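# Seat a round belt in both pulley grooves

## Task

Fit the round belt into the groove of each of the two pulleys so that it runs around both, with no twist or crossing between them.

## Robot and tools

Robot: two arms, left_arm and right_arm, each with a two-finger gripper and a wrist camera. In the scene frame the origin sits on the table top midway between the nominal arm mounts, +z points up, +x points out over the table, and left_arm is on the +y side. These side names do not match image left and right. Calibrated bases: left_arm at (-0.021, +0.351, +0.010) m, right_arm at (+0.038, -0.312, +0.024) m, both with almost no yaw.

Frames: hand positions, quaternions, velocities, targets and wrist-camera poses are given in each arm's own base frame. Fixed cameras (cam_high, cam_low, cam_board, cam_idler) and the table use the scene frame. A gripper's fingers point along its +z axis and close along its y axis. end_effector_position is the point between the pads, roughly 1 cm behind the tips.

execute_actions(actions, cameras): actions is a list of actions. Each action is a table of up to 15 rows, and each row is one 1/30 s control step. If the table is shorter, its last row is held until 15 steps have run. Every row is one flat list of 14 numbers in [-1, 1] covering both arms, even when only one arm moves: left dx, dy, dz, rx, ry, rz, opening, then right dx, dy, dz, rx, ry, rz, opening. The first six numbers of each arm are an offset, not a pose. They are measured along that arm's own base axes from its Hand target at the start of the action, and every row counts from that same start. Sending the same offset again in a later action or call moves the arm further. The scale is 1.0 = 0.6 m for dx, dy, dz and 1.0 = 180 degrees for the rotation vector rx, ry, rz, which turns the gripper about its Hand target position. If the translation is longer than 1.0 it gets shortened. To command an arm's Hand target again, send six zeros. Opening is absolute: +1 is fully open (0.094 m) and -1 is closed. A 0 for opening is a real command, so always repeat an arm's current opening if you want it unchanged. With an empty actions list the call returns images and the full state. Otherwise images come only when named in cameras.

move(target, speed, blend, opening_speed, grip_force, blocking, cameras): drives each gripper in a straight line toward a target. target is either one 14-number row laid out as above, or a list of up to 15 such rows. Each row is an offset from the Hand targets at the start of the move, not from the row before it. speed is in m/s, range 0.002 to 2.9, default 0.25, and turns are limited to twice that value in rad/s. Give one value, or one per target. blend (m) rounds the corners of a list; the default 0 stops at each point. opening_speed is the rate of the opening command per second on the -1 to +1 scale, 0.2 or more. Use it to close gently. grip_force is the pad force limit in newtons, 10 to 50, either one value or one per arm. It stays set until changed, and lower values make the fingers close slowly. Setting blocking=false returns after about 0.5 s while the move keeps running. A move lasts at most 10 s and does not avoid obstacles or the other arm. Keep paths away from an arm's own base. The result adds a move: line: done (within 10 mm and 2 degrees), off_target, moving, held, or fault, plus limits such as paced (pose clipped) or held (steps withheld).

wait(seconds 0 to 10) lets time pass while a running move continues. stop brakes a running move. zoom_image(camera, region [x0, y0, x1, y1] in pixels, at most 504 by 504) enlarges part of the newest image from that camera. finished_scene(scene) ends the scene for good; the belt must stay seated without the robot holding it.

Results: Hand target is the last commanded pose after clipping, and the next offsets start from it. The gripper often stops short or tilts because of friction and weight, so check the actual position and orientation and correct with an offset. Each step clips commanded orientation to within 40 degrees of the measured one. grip_measured uses the opening scale, reads a little wide when empty, and does not show first contact. grip_effort_nm is gripper motor effort (negative means closing), not pad force. Joint torques include the arm's own weight and wrap at ±28 N m on joints 1 to 3. Tool commands lists the present commands. Joint velocities may read within noise.

Joint ranges (rad): waist -2.618 to 3.054, shoulder 0 to 3.142, elbow 0 to 3.142 (straight at 2.901), wrist pitch ±1.571, wrist yaw ±1.571, wrist roll ±2.094.

Avoid: letting the belt or any part fall off the table or drop from a height, releasing parts while they move, hitting or pressing hard on fixed or heavy things, letting the grippers or arms press into each other, closing one gripper on the other arm's fingers, and pulling on a wrist camera cable. A blocked arm keeps pushing until you command it back past the contact. Fast moves hit harder. Long reaches, held loads and pushes toward unreachable poses heat motors. MOTOR HOT appears at 75 °C. At 90 °C the arm folds and stops working, and at 100 °C it collapses. Cameras for checking the belt: cam_high, cam_low, cam_board, cam_idler, cam_left_wrist, cam_right_wrist, each 896x504.

Each tool is called after "Request:" as name(argument=value, ...) on one line, values as JSON.

## Session

Request:
execute_actions(actions=[])

Scene clock: 0.00 s.
left_arm: end_effector_position=(+0.4111, +0.0236, +0.0670) grip_measured=+1.000 grip_effort_nm=n/a end_effector_quat_wxyz=(+0.556, -0.044, +0.823, +0.108) | right_arm: end_effector_position=(+0.4131, -0.0182, +0.0609) grip_measured=+1.000 grip_effort_nm=n/a end_effector_quat_wxyz=(+0.556, +0.060, +0.818, -0.133)
Joint positions: left_arm=[-0.062 1.715 0.434 0.898 -0.286 0.024 0.094] | right_arm=[0.121 1.774 0.448 0.941 0.401 -0.006 0.094]
Joint velocities: within noise
Joint torques (N m): no reading
Motor temperatures (°C): left_arm=[27 27 27 31 25 26 27] | right_arm=[26 31 28 29 24 27 26]
Heat: left arm: 31 °C; right arm: 31 °C.
Hand target: left_arm +0.4157, +0.0234, +0.0779; +0.570, -0.047, +0.814, +0.106 | right_arm +0.4149, -0.0180, +0.0644; +0.560, +0.061, +0.816, -0.132
Tool commands: left_gripper/opening=+1.0 right_gripper/opening=+1.0

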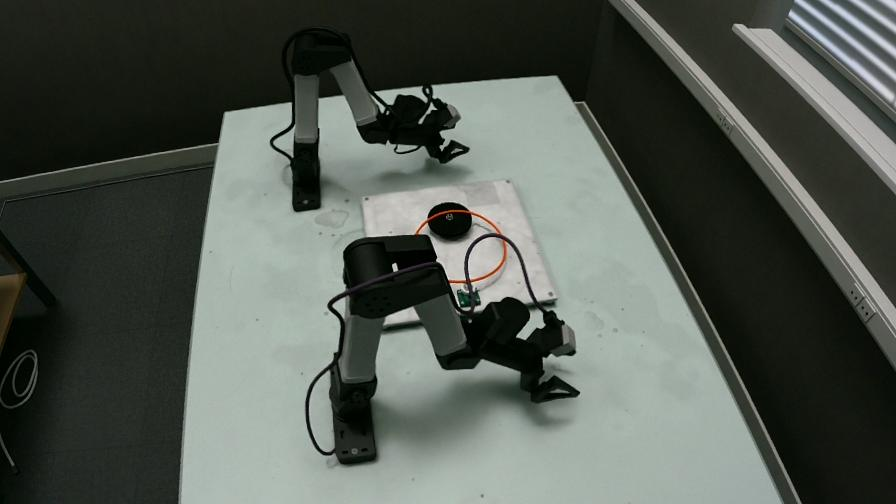

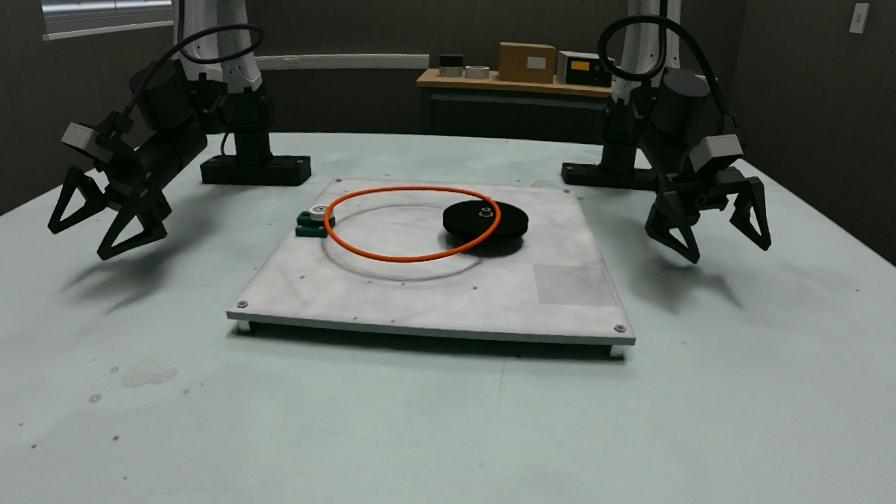

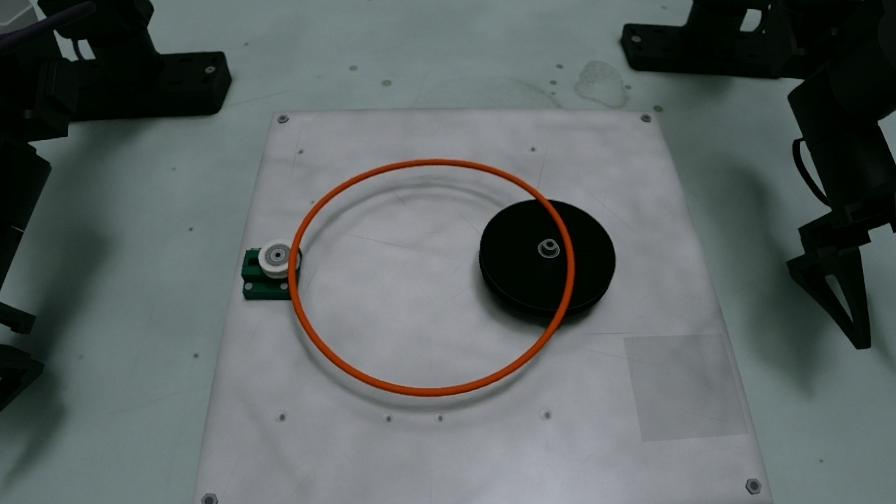

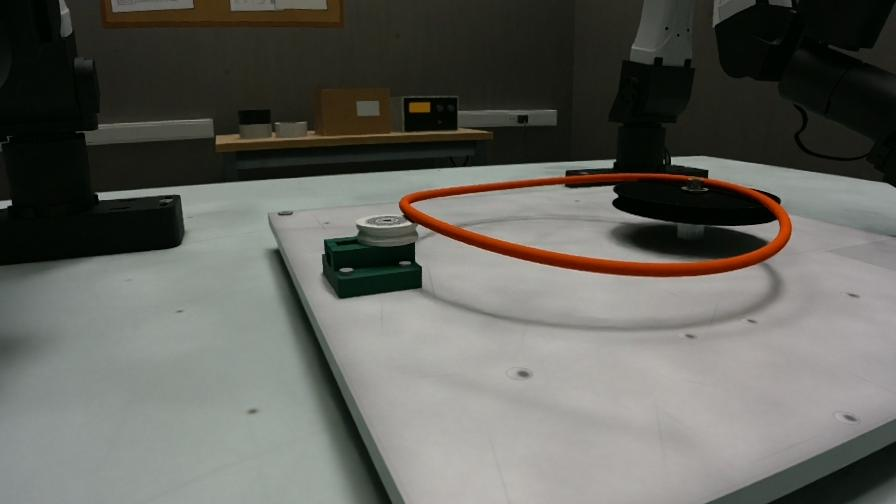

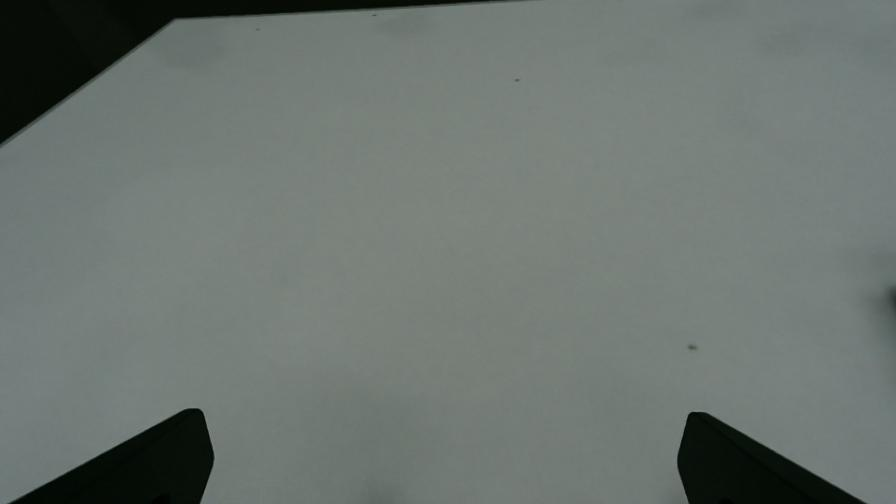

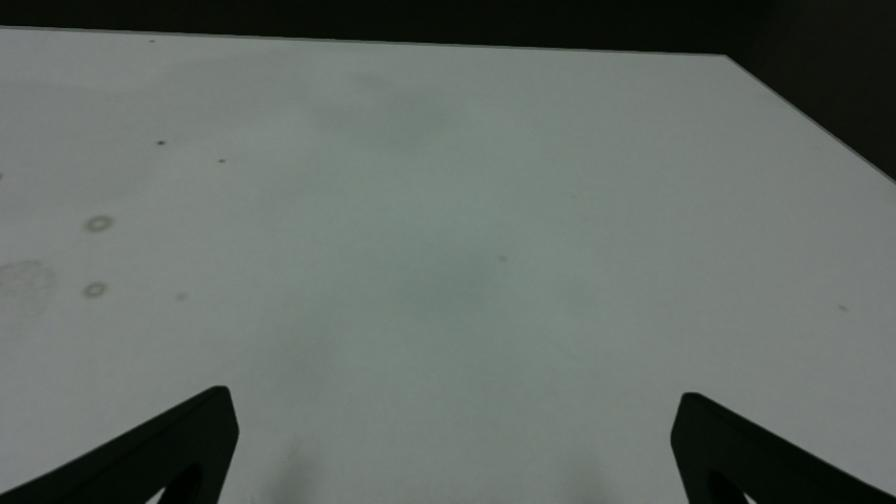

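Request:
zoom_image(camera="cam_idler", region=[310, 140, 560, 310])

Request:
zoom_image(camera="cam_board", region=[230, 140, 630, 410])

Request:
zoom_image(camera="cam_low", region=[280, 160, 560, 300])

Request:
zoom_image(camera="cam_idler", region=[560, 140, 810, 300])

Scaled by 2.016 from the camera's 896x504 image, which has a finer 1280x720 frame.

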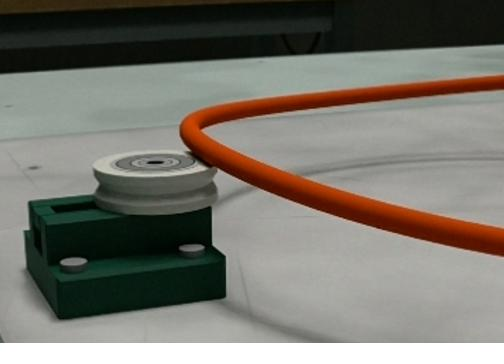

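Scaled by 1.260 from the camera's 896x504 image, which has a finer 1280x720 frame.

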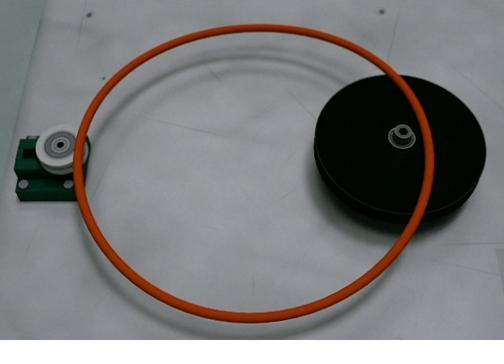

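Scaled by 1.800 from the camera's 896x504 image, which has a finer 1280x720 frame.

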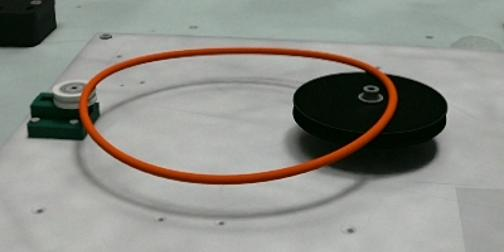

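Scaled by 2.016 from the camera's 896x504 image, which has a finer 1280x720 frame.

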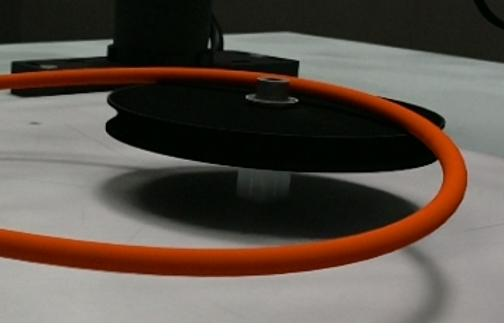

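Request:
move(target=[[0,0,0.2,-0.0655,0.3038,-0.04,0,0,0,0.2,0.0815,0.2974,0.0515,0],[-0.16,-0.4,0.15,-0.0655,0.3038,-0.04,-0.3,-0.262,0.34,0.15,0.0815,0.2974,0.0515,-0.3]], cameras=["all"])

Scene clock: 17.70 s.
left_arm: end_effector_position=(+0.3114, -0.2154, +0.1609) grip_measured=-0.298 grip_effort_nm=-0.10 end_effector_quat_wxyz=(+0.115, +0.010, +0.993, +0.002) | right_arm: end_effector_position=(+0.2569, +0.1884, +0.1521) grip_measured=-0.298 grip_effort_nm=-0.07 end_effector_quat_wxyz=(+0.120, -0.006, +0.993, +0.001)
Joint positions: left_arm=[-0.671 1.813 1.706 -1.282 -0.144 -0.637 0.033] | right_arm=[0.717 1.572 1.397 -1.21 0.155 0.691 0.033]
Joint torques (N m): left_arm=[0.39 -7.23 8.42 0.65 -0.25 -0.07] | right_arm=[-0.25 -6.98 5.33 0.78 0.31 0.15]
Heat: left arm: 35 °C; right arm: 33 °C.
Hand target: left_arm +0.3197, -0.2167, +0.1679; +0.131, +0.000, +0.991, +0.000 | right_arm +0.2576, +0.1860, +0.1543; +0.130, -0.001, +0.991, +0.000
Off the commanded pose: left_arm 0.011 m, 2 deg | right_arm 0.003 m, 1 deg.
move: off_target (left_arm); target 2's new opening was sent with left_arm's hand 0.011 m and 2 deg from that target
camera_calibration:
cam_left_wrist: T_world_to_cam=[[-0.0202165, -0.999749, -0.00961639, -0.20856], [-0.982083, 0.018055, 0.187583, 0.320491], [-0.187362, 0.0132364, -0.982202, 0.305714], [0, 0, 0, 1]] pos_world=[0.367812, -0.218341, 0.238149]
cam_right_wrist: T_world_to_cam=[[0.0116701, -0.999929, 0.00246565, 0.187007], [-0.981806, -0.0109912, 0.189571, 0.264324], [-0.18953, -0.00463311, -0.981864, 0.28986], [0, 0, 0, 1]] pos_world=[0.31227, 0.191241, 0.234034]

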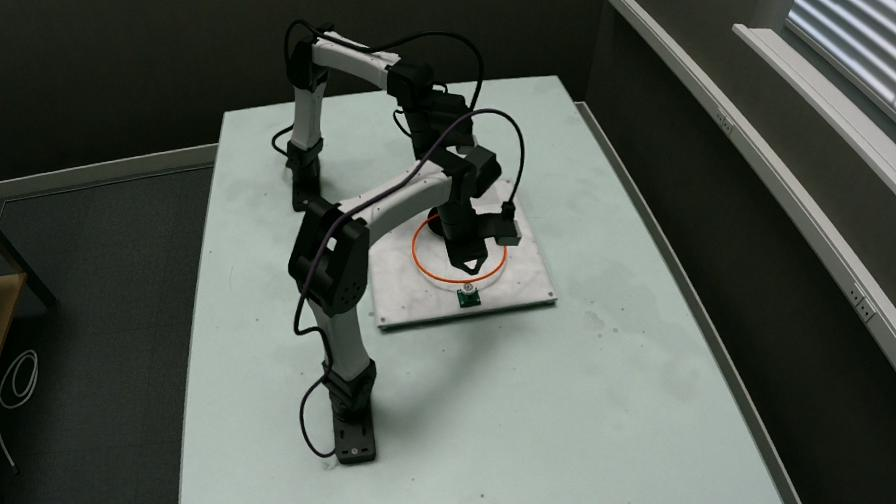

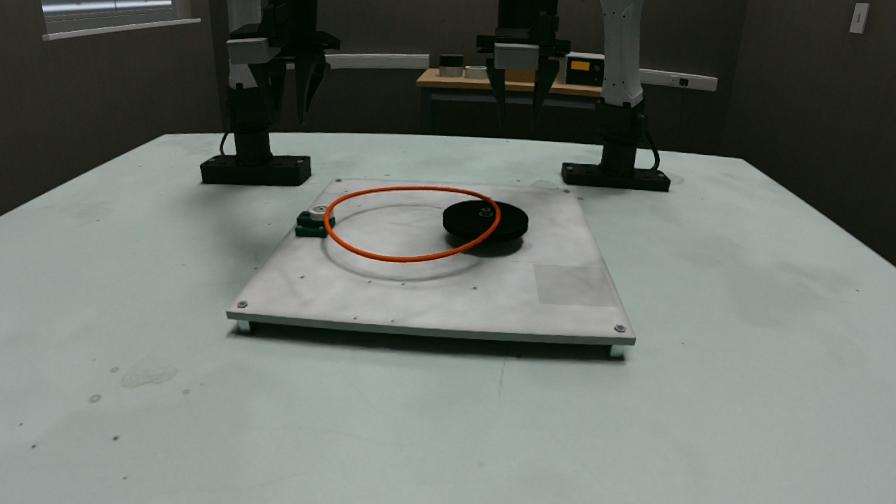

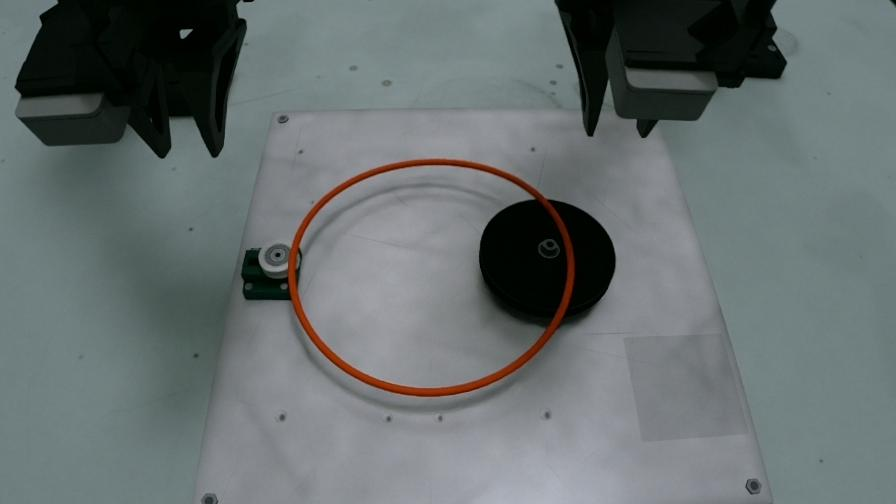

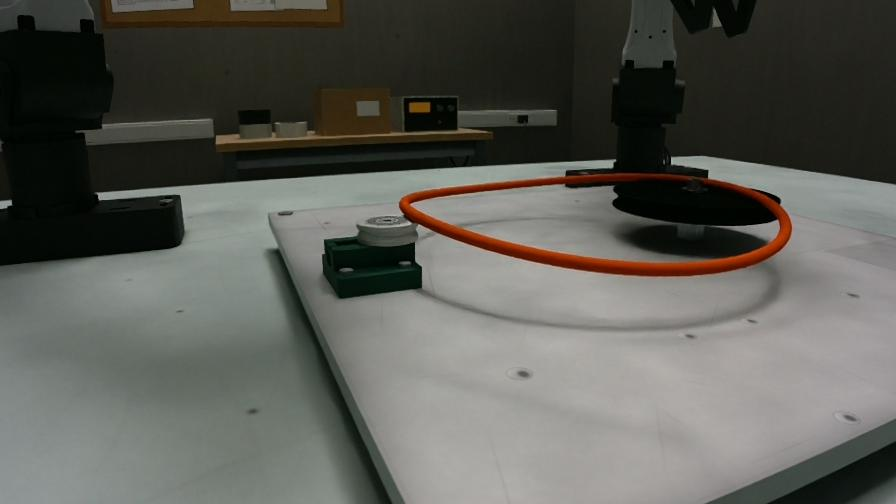

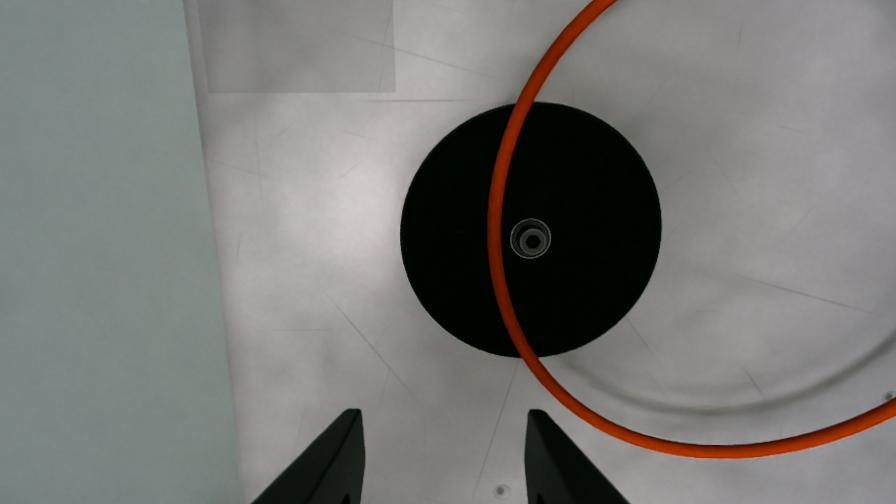

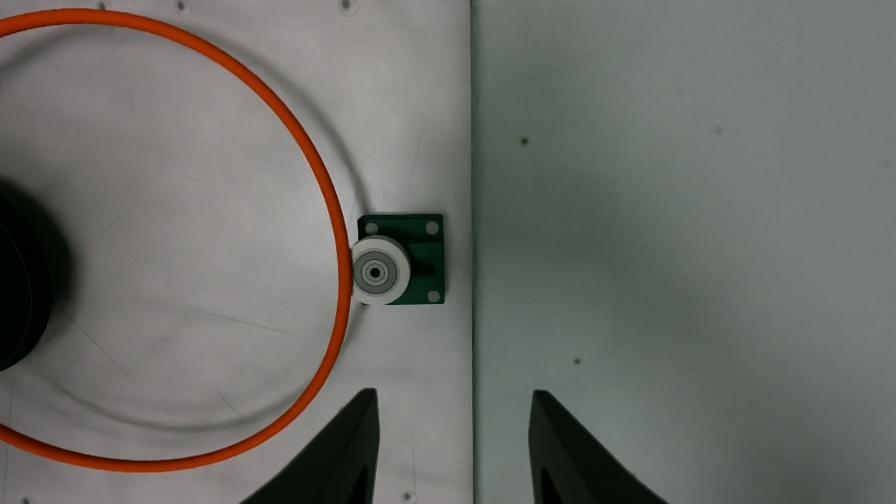

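Request:
move(target=[0.034,-0.031,-0.12,0,0,0,-0.3,0.016,0.0825,-0.125,0,0,0,-0.3], speed=0.12, cameras=["all"])

Scene clock: 38.43 s.
left_arm: end_effector_position=(+0.3370, -0.2356, +0.0977) grip_measured=-0.298 grip_effort_nm=-0.10 end_effector_quat_wxyz=(+0.122, +0.007, +0.992, -0.003) | right_arm: end_effector_position=(+0.2663, +0.2361, +0.0843) grip_measured=-0.298 grip_effort_nm=-0.07 end_effector_quat_wxyz=(+0.126, -0.004, +0.992, +0.007)
Joint positions: left_arm=[-0.671 1.921 1.592 -1.043 -0.145 -0.642 0.033] | right_arm=[0.809 1.729 1.294 -0.949 0.172 0.786 0.033]
Joint torques (N m): left_arm=[-0.1 -8.4 5.42 0.77 -0.26 -0.07] | right_arm=[0.23 -6.12 5.37 0.77 0.37 0.24]
Motor temperatures (°C): left_arm=[27 33 33 33 25 25 27] | right_arm=[26 35 30 31 24 27 26]
Heat: left arm: 33 °C; right arm: 35 °C.
Hand target: left_arm +0.3400, -0.2353, +0.0959; +0.131, +0.000, +0.991, +0.000 | right_arm +0.2673, +0.2355, +0.0795; +0.131, -0.001, +0.991, +0.000
Off the commanded pose: left_arm 0.004 m, 1 deg | right_arm 0.005 m, 1 deg.
move: done
camera_calibration:
cam_left_wrist: T_world_to_cam=[[-0.0153241, -0.999881, 0.00192958, -0.231758], [-0.984677, 0.0154263, 0.173702, 0.359476], [-0.173711, 0.000761825, -0.984796, 0.241318], [0, 0, 0, 1]] pos_world=[0.392336, -0.237459, 0.175655]
cam_right_wrist: T_world_to_cam=[[0.00882186, -0.999917, -0.00937915, 0.236437], [-0.984022, -0.0103489, 0.177746, 0.288315], [-0.177828, 0.00766125, -0.984032, 0.219488], [0, 0, 0, 1]] pos_world=[0.320653, 0.23772, 0.166954]

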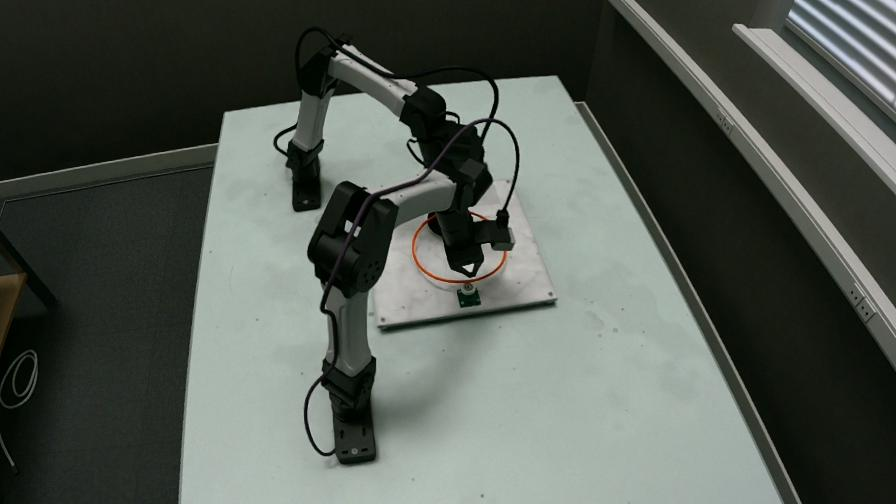

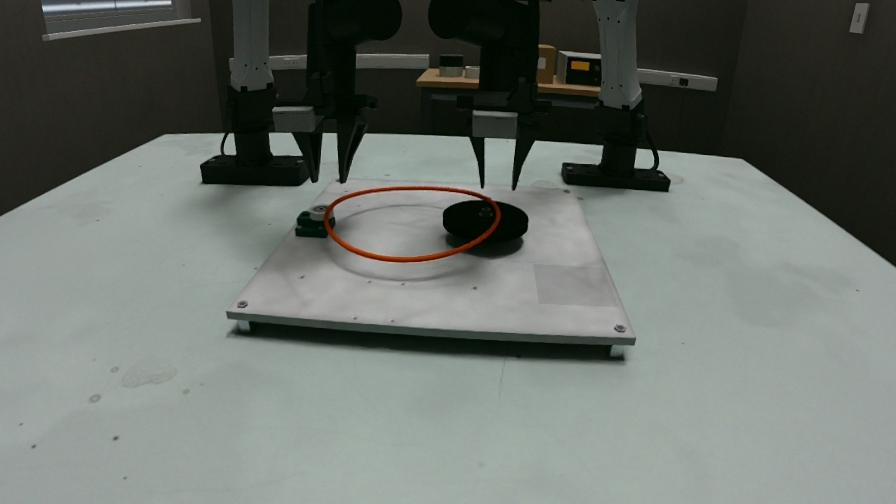

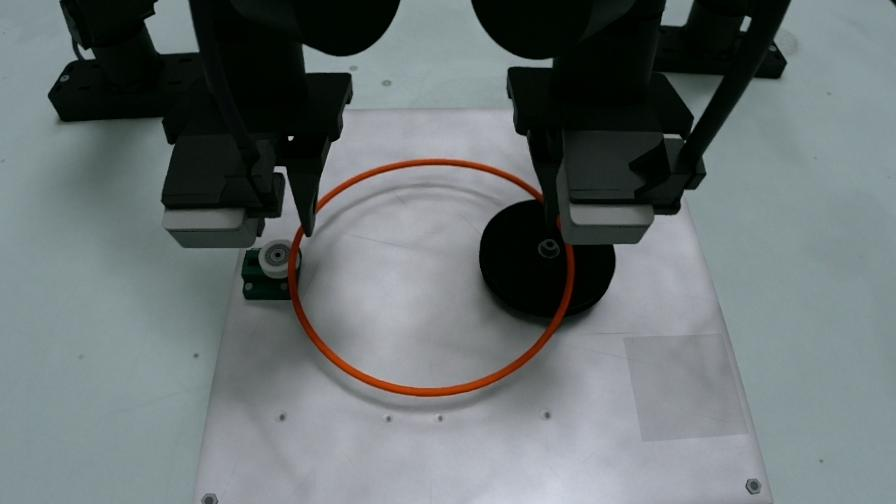

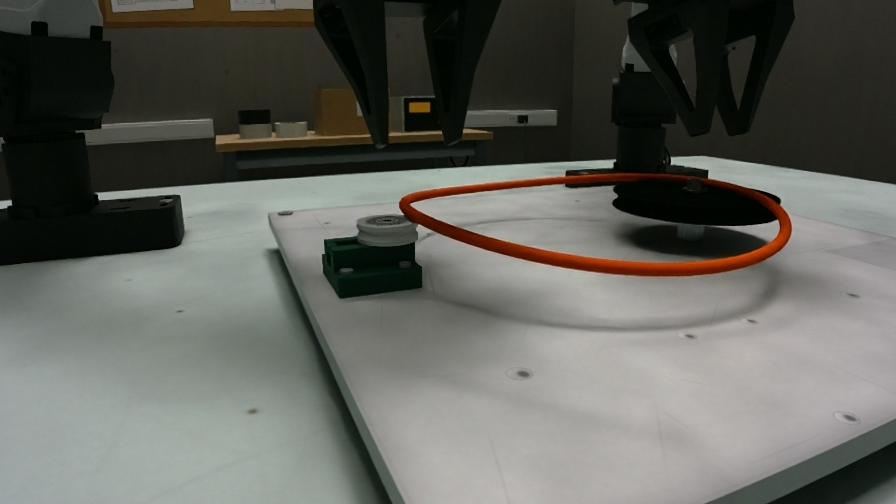

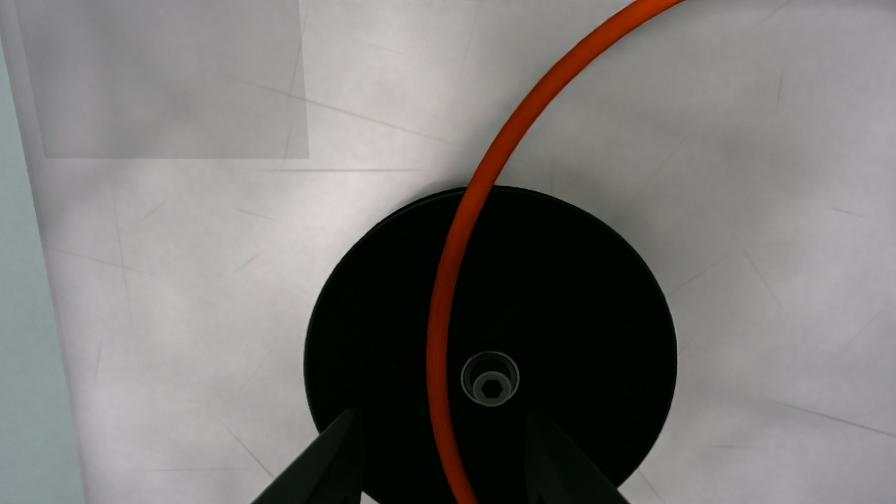

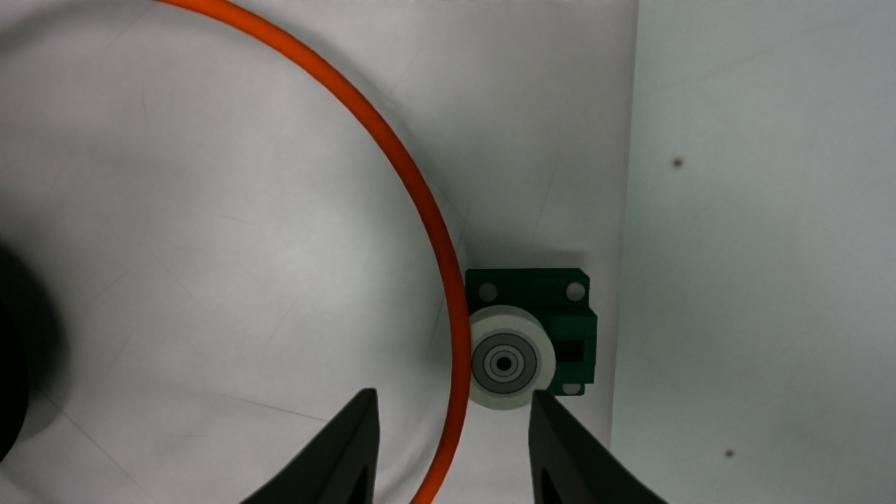

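Request:
move(target=[0,0.001,-0.057,0,0,0,-0.3,0,-0.003,-0.038,0,0,0,-0.3], speed=0.06, cameras=["cam_board","cam_idler","cam_low","cam_left_wrist","cam_right_wrist"])

Request:
zoom_image(camera="cam_idler", region=[330, 100, 830, 300])

Scene clock: 47.20 s.
left_arm: end_effector_position=(+0.3378, -0.2358, +0.0658) grip_measured=-0.298 grip_effort_nm=-0.09 end_effector_quat_wxyz=(+0.126, +0.007, +0.992, -0.005) | right_arm: end_effector_position=(+0.2663, +0.2359, +0.0630) grip_measured=-0.298 grip_effort_nm=-0.07 end_effector_quat_wxyz=(+0.128, -0.003, +0.992, +0.008)
Joint positions: left_arm=[-0.671 1.937 1.484 -0.913 -0.147 -0.643 0.033] | right_arm=[0.809 1.743 1.223 -0.859 0.173 0.786 0.033]
Joint torques (N m): left_arm=[0.01 -8.1 5.16 0.82 -0.23 -0.04] | right_arm=[-0.08 -5.82 5.11 0.9 0.42 0.17]
Heat: left arm: 34 °C; right arm: 35 °C.
Hand target: left_arm +0.3400, -0.2347, +0.0617; +0.131, +0.000, +0.991, +0.000 | right_arm +0.2674, +0.2338, +0.0567; +0.131, +0.000, +0.991, +0.000
Off the commanded pose: left_arm 0.005 m, 1 deg | right_arm 0.007 m, 1 deg.
move: done
camera_calibration:
cam_left_wrist: T_world_to_cam=[[-0.0144989, -0.999886, 0.00421886, -0.232251], [-0.985801, 0.0150004, 0.167249, 0.366522], [-0.167293, -0.00173403, -0.985906, 0.207401], [0, 0, 0, 1]] pos_world=[0.392647, -0.237363, 0.144157]
cam_right_wrist: T_world_to_cam=[[0.00840353, -0.999882, -0.0128213, 0.236464], [-0.98469, -0.010507, 0.173998, 0.292476], [-0.174113, 0.0111628, -0.984662, 0.196635], [0, 0, 0, 1]] pos_world=[0.320247, 0.237314, 0.14576]
Images, in order (width x height): cam_low 896x504, cam_board 896x504, cam_idler 896x504, cam_left_wrist 896x504, cam_right_wrist 896x504.

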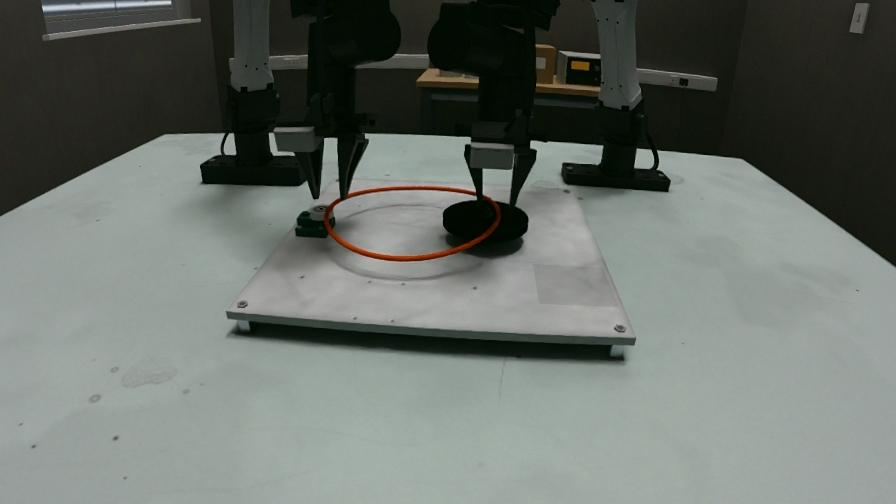

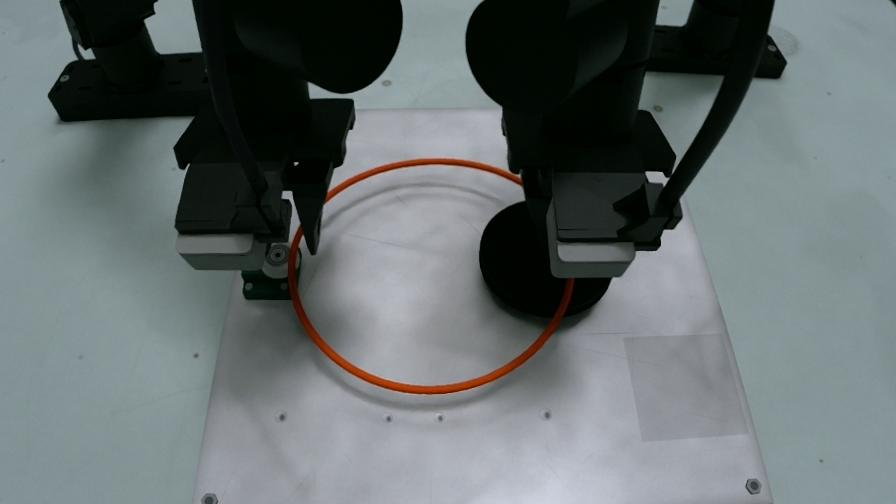

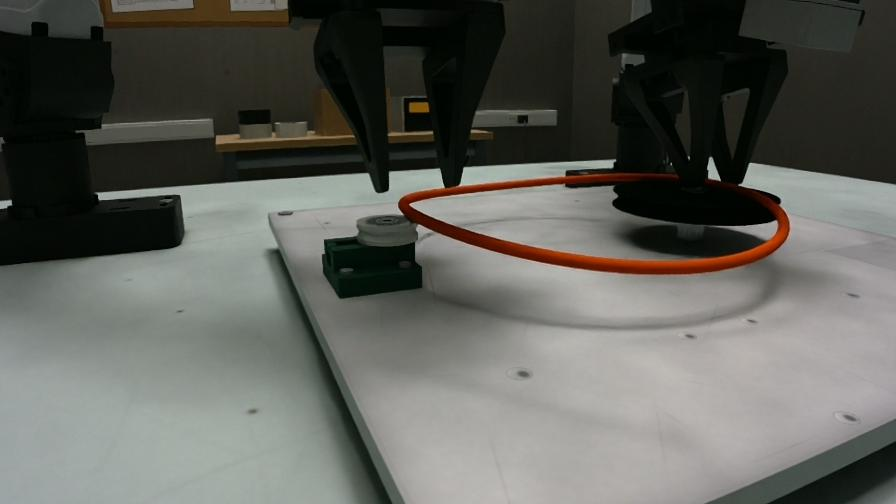

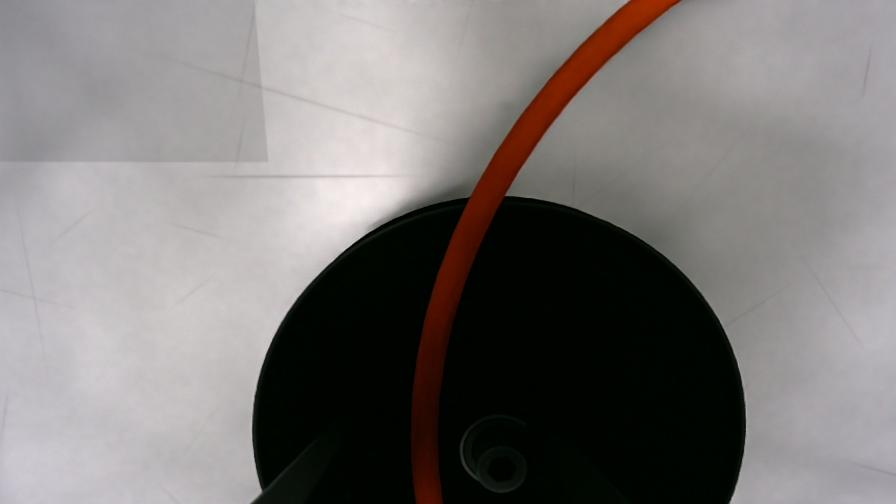

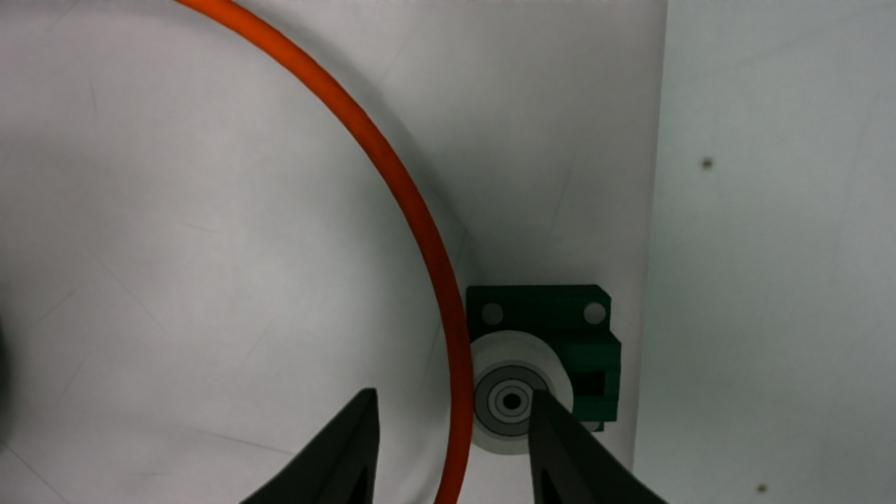

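Scaled by 1.008 from the camera's 896x504 image, which has a finer 1280x720 frame.

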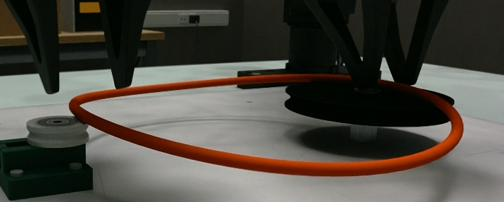

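Request:
move(target=[0,0,-0.0065,0,0,0,-0.3,0,0,-0.0165,0,0,0,-0.3], speed=0.04, cameras=["cam_board","cam_idler","cam_left_wrist","cam_right_wrist"])

Request:
zoom_image(camera="cam_idler", region=[330, 140, 480, 260])

Request:
zoom_image(camera="cam_idler", region=[620, 120, 800, 240])

Scene clock: 49.10 s.
left_arm: end_effector_position=(+0.3388, -0.2366, +0.0647) grip_measured=-0.298 grip_effort_nm=-0.09 end_effector_quat_wxyz=(+0.128, +0.006, +0.992, -0.007) | right_arm: end_effector_position=(+0.2664, +0.2361, +0.0533) grip_measured=-0.298 grip_effort_nm=-0.07 end_effector_quat_wxyz=(+0.128, -0.003, +0.992, +0.008)
Joint positions: left_arm=[-0.671 1.937 1.478 -0.9 -0.147 -0.643 0.033] | right_arm=[0.809 1.754 1.196 -0.82 0.173 0.786 0.033]
Joint torques (N m): left_arm=[0.01 -7.82 4.75 0.84 -0.23 -0.04] | right_arm=[-0.18 -5.89 5.12 0.86 0.39 0.18]
Heat: left arm: 34 °C; right arm: 35 °C.
Hand target: left_arm +0.3400, -0.2346, +0.0578; +0.131, +0.000, +0.991, +0.000 | right_arm +0.2673, +0.2337, +0.0467; +0.130, -0.001, +0.991, +0.000
Off the commanded pose: left_arm 0.007 m, 1 deg | right_arm 0.007 m, 1 deg.
move: done
camera_calibration:
cam_left_wrist: T_world_to_cam=[[-0.0141583, -0.999863, 0.00854325, -0.233394], [-0.986694, 0.0153548, 0.161863, 0.368486], [-0.161972, -0.00613787, -0.986776, 0.203602], [0, 0, 0, 1]] pos_world=[0.393256, -0.23777, 0.143259]
cam_right_wrist: T_world_to_cam=[[0.00835112, -0.999879, -0.0131152, 0.236494], [-0.984725, -0.0105043, 0.173802, 0.2943], [-0.173918, 0.0114635, -0.984693, 0.186971], [0, 0, 0, 1]] pos_world=[0.320347, 0.237413, 0.136061]
Images, in order (width x height): cam_board 896x504, cam_idler 896x504, cam_left_wrist 896x504, cam_right_wrist 896x504.

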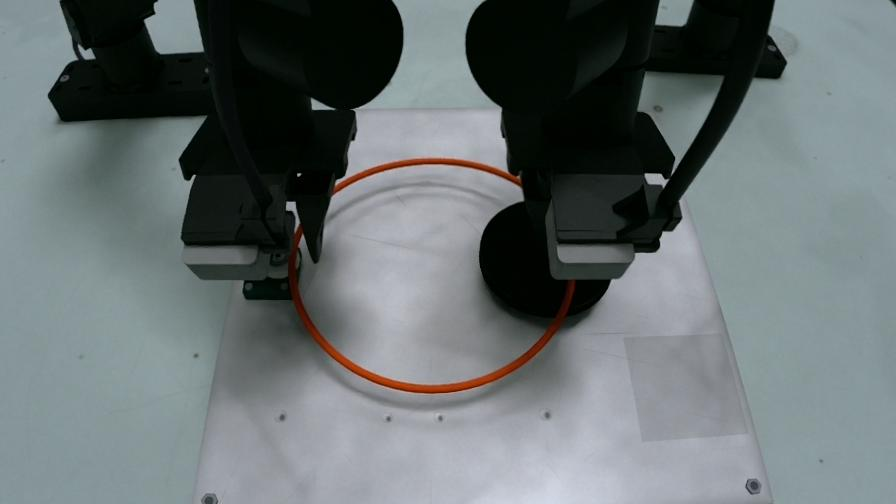

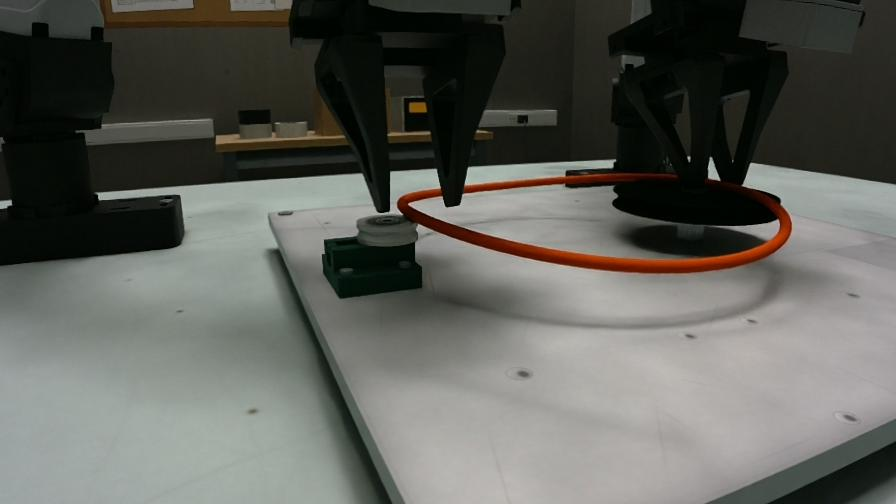

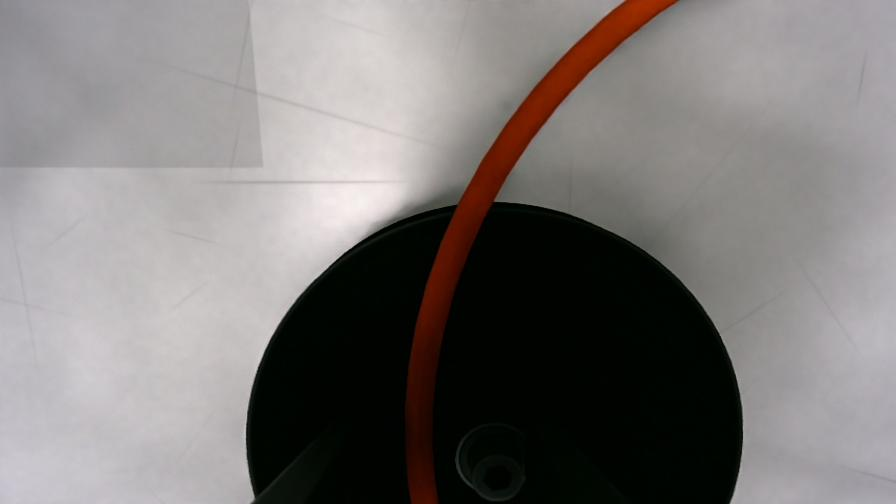

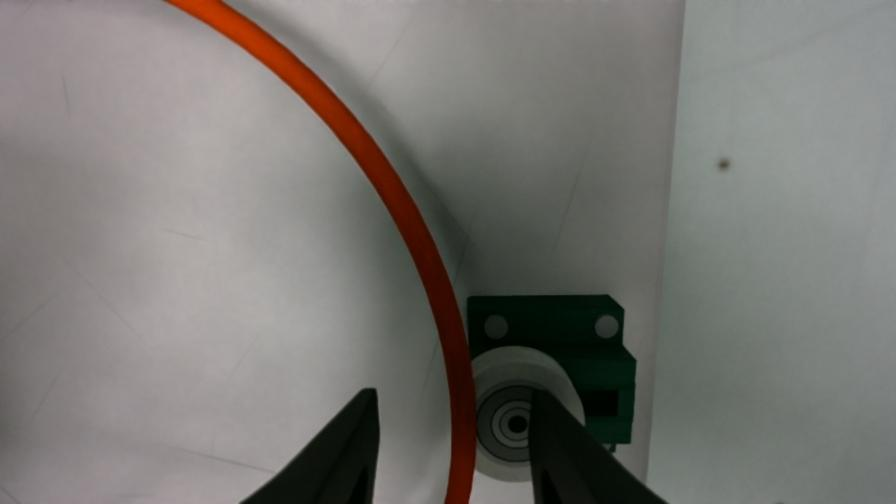

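Scaled by 3.360 from the camera's 896x504 image, which has a finer 1280x720 frame.

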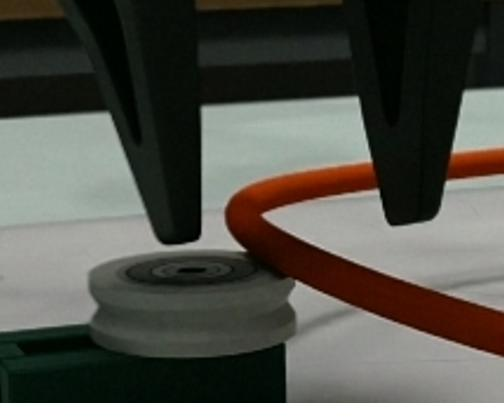

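Scaled by 2.800 from the camera's 896x504 image, which has a finer 1280x720 frame.

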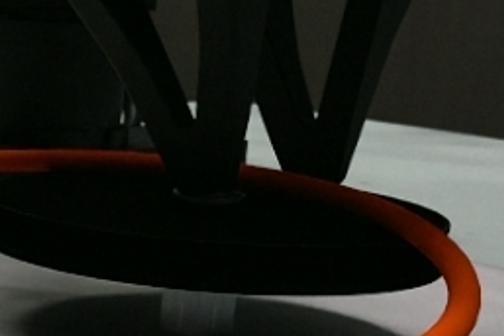

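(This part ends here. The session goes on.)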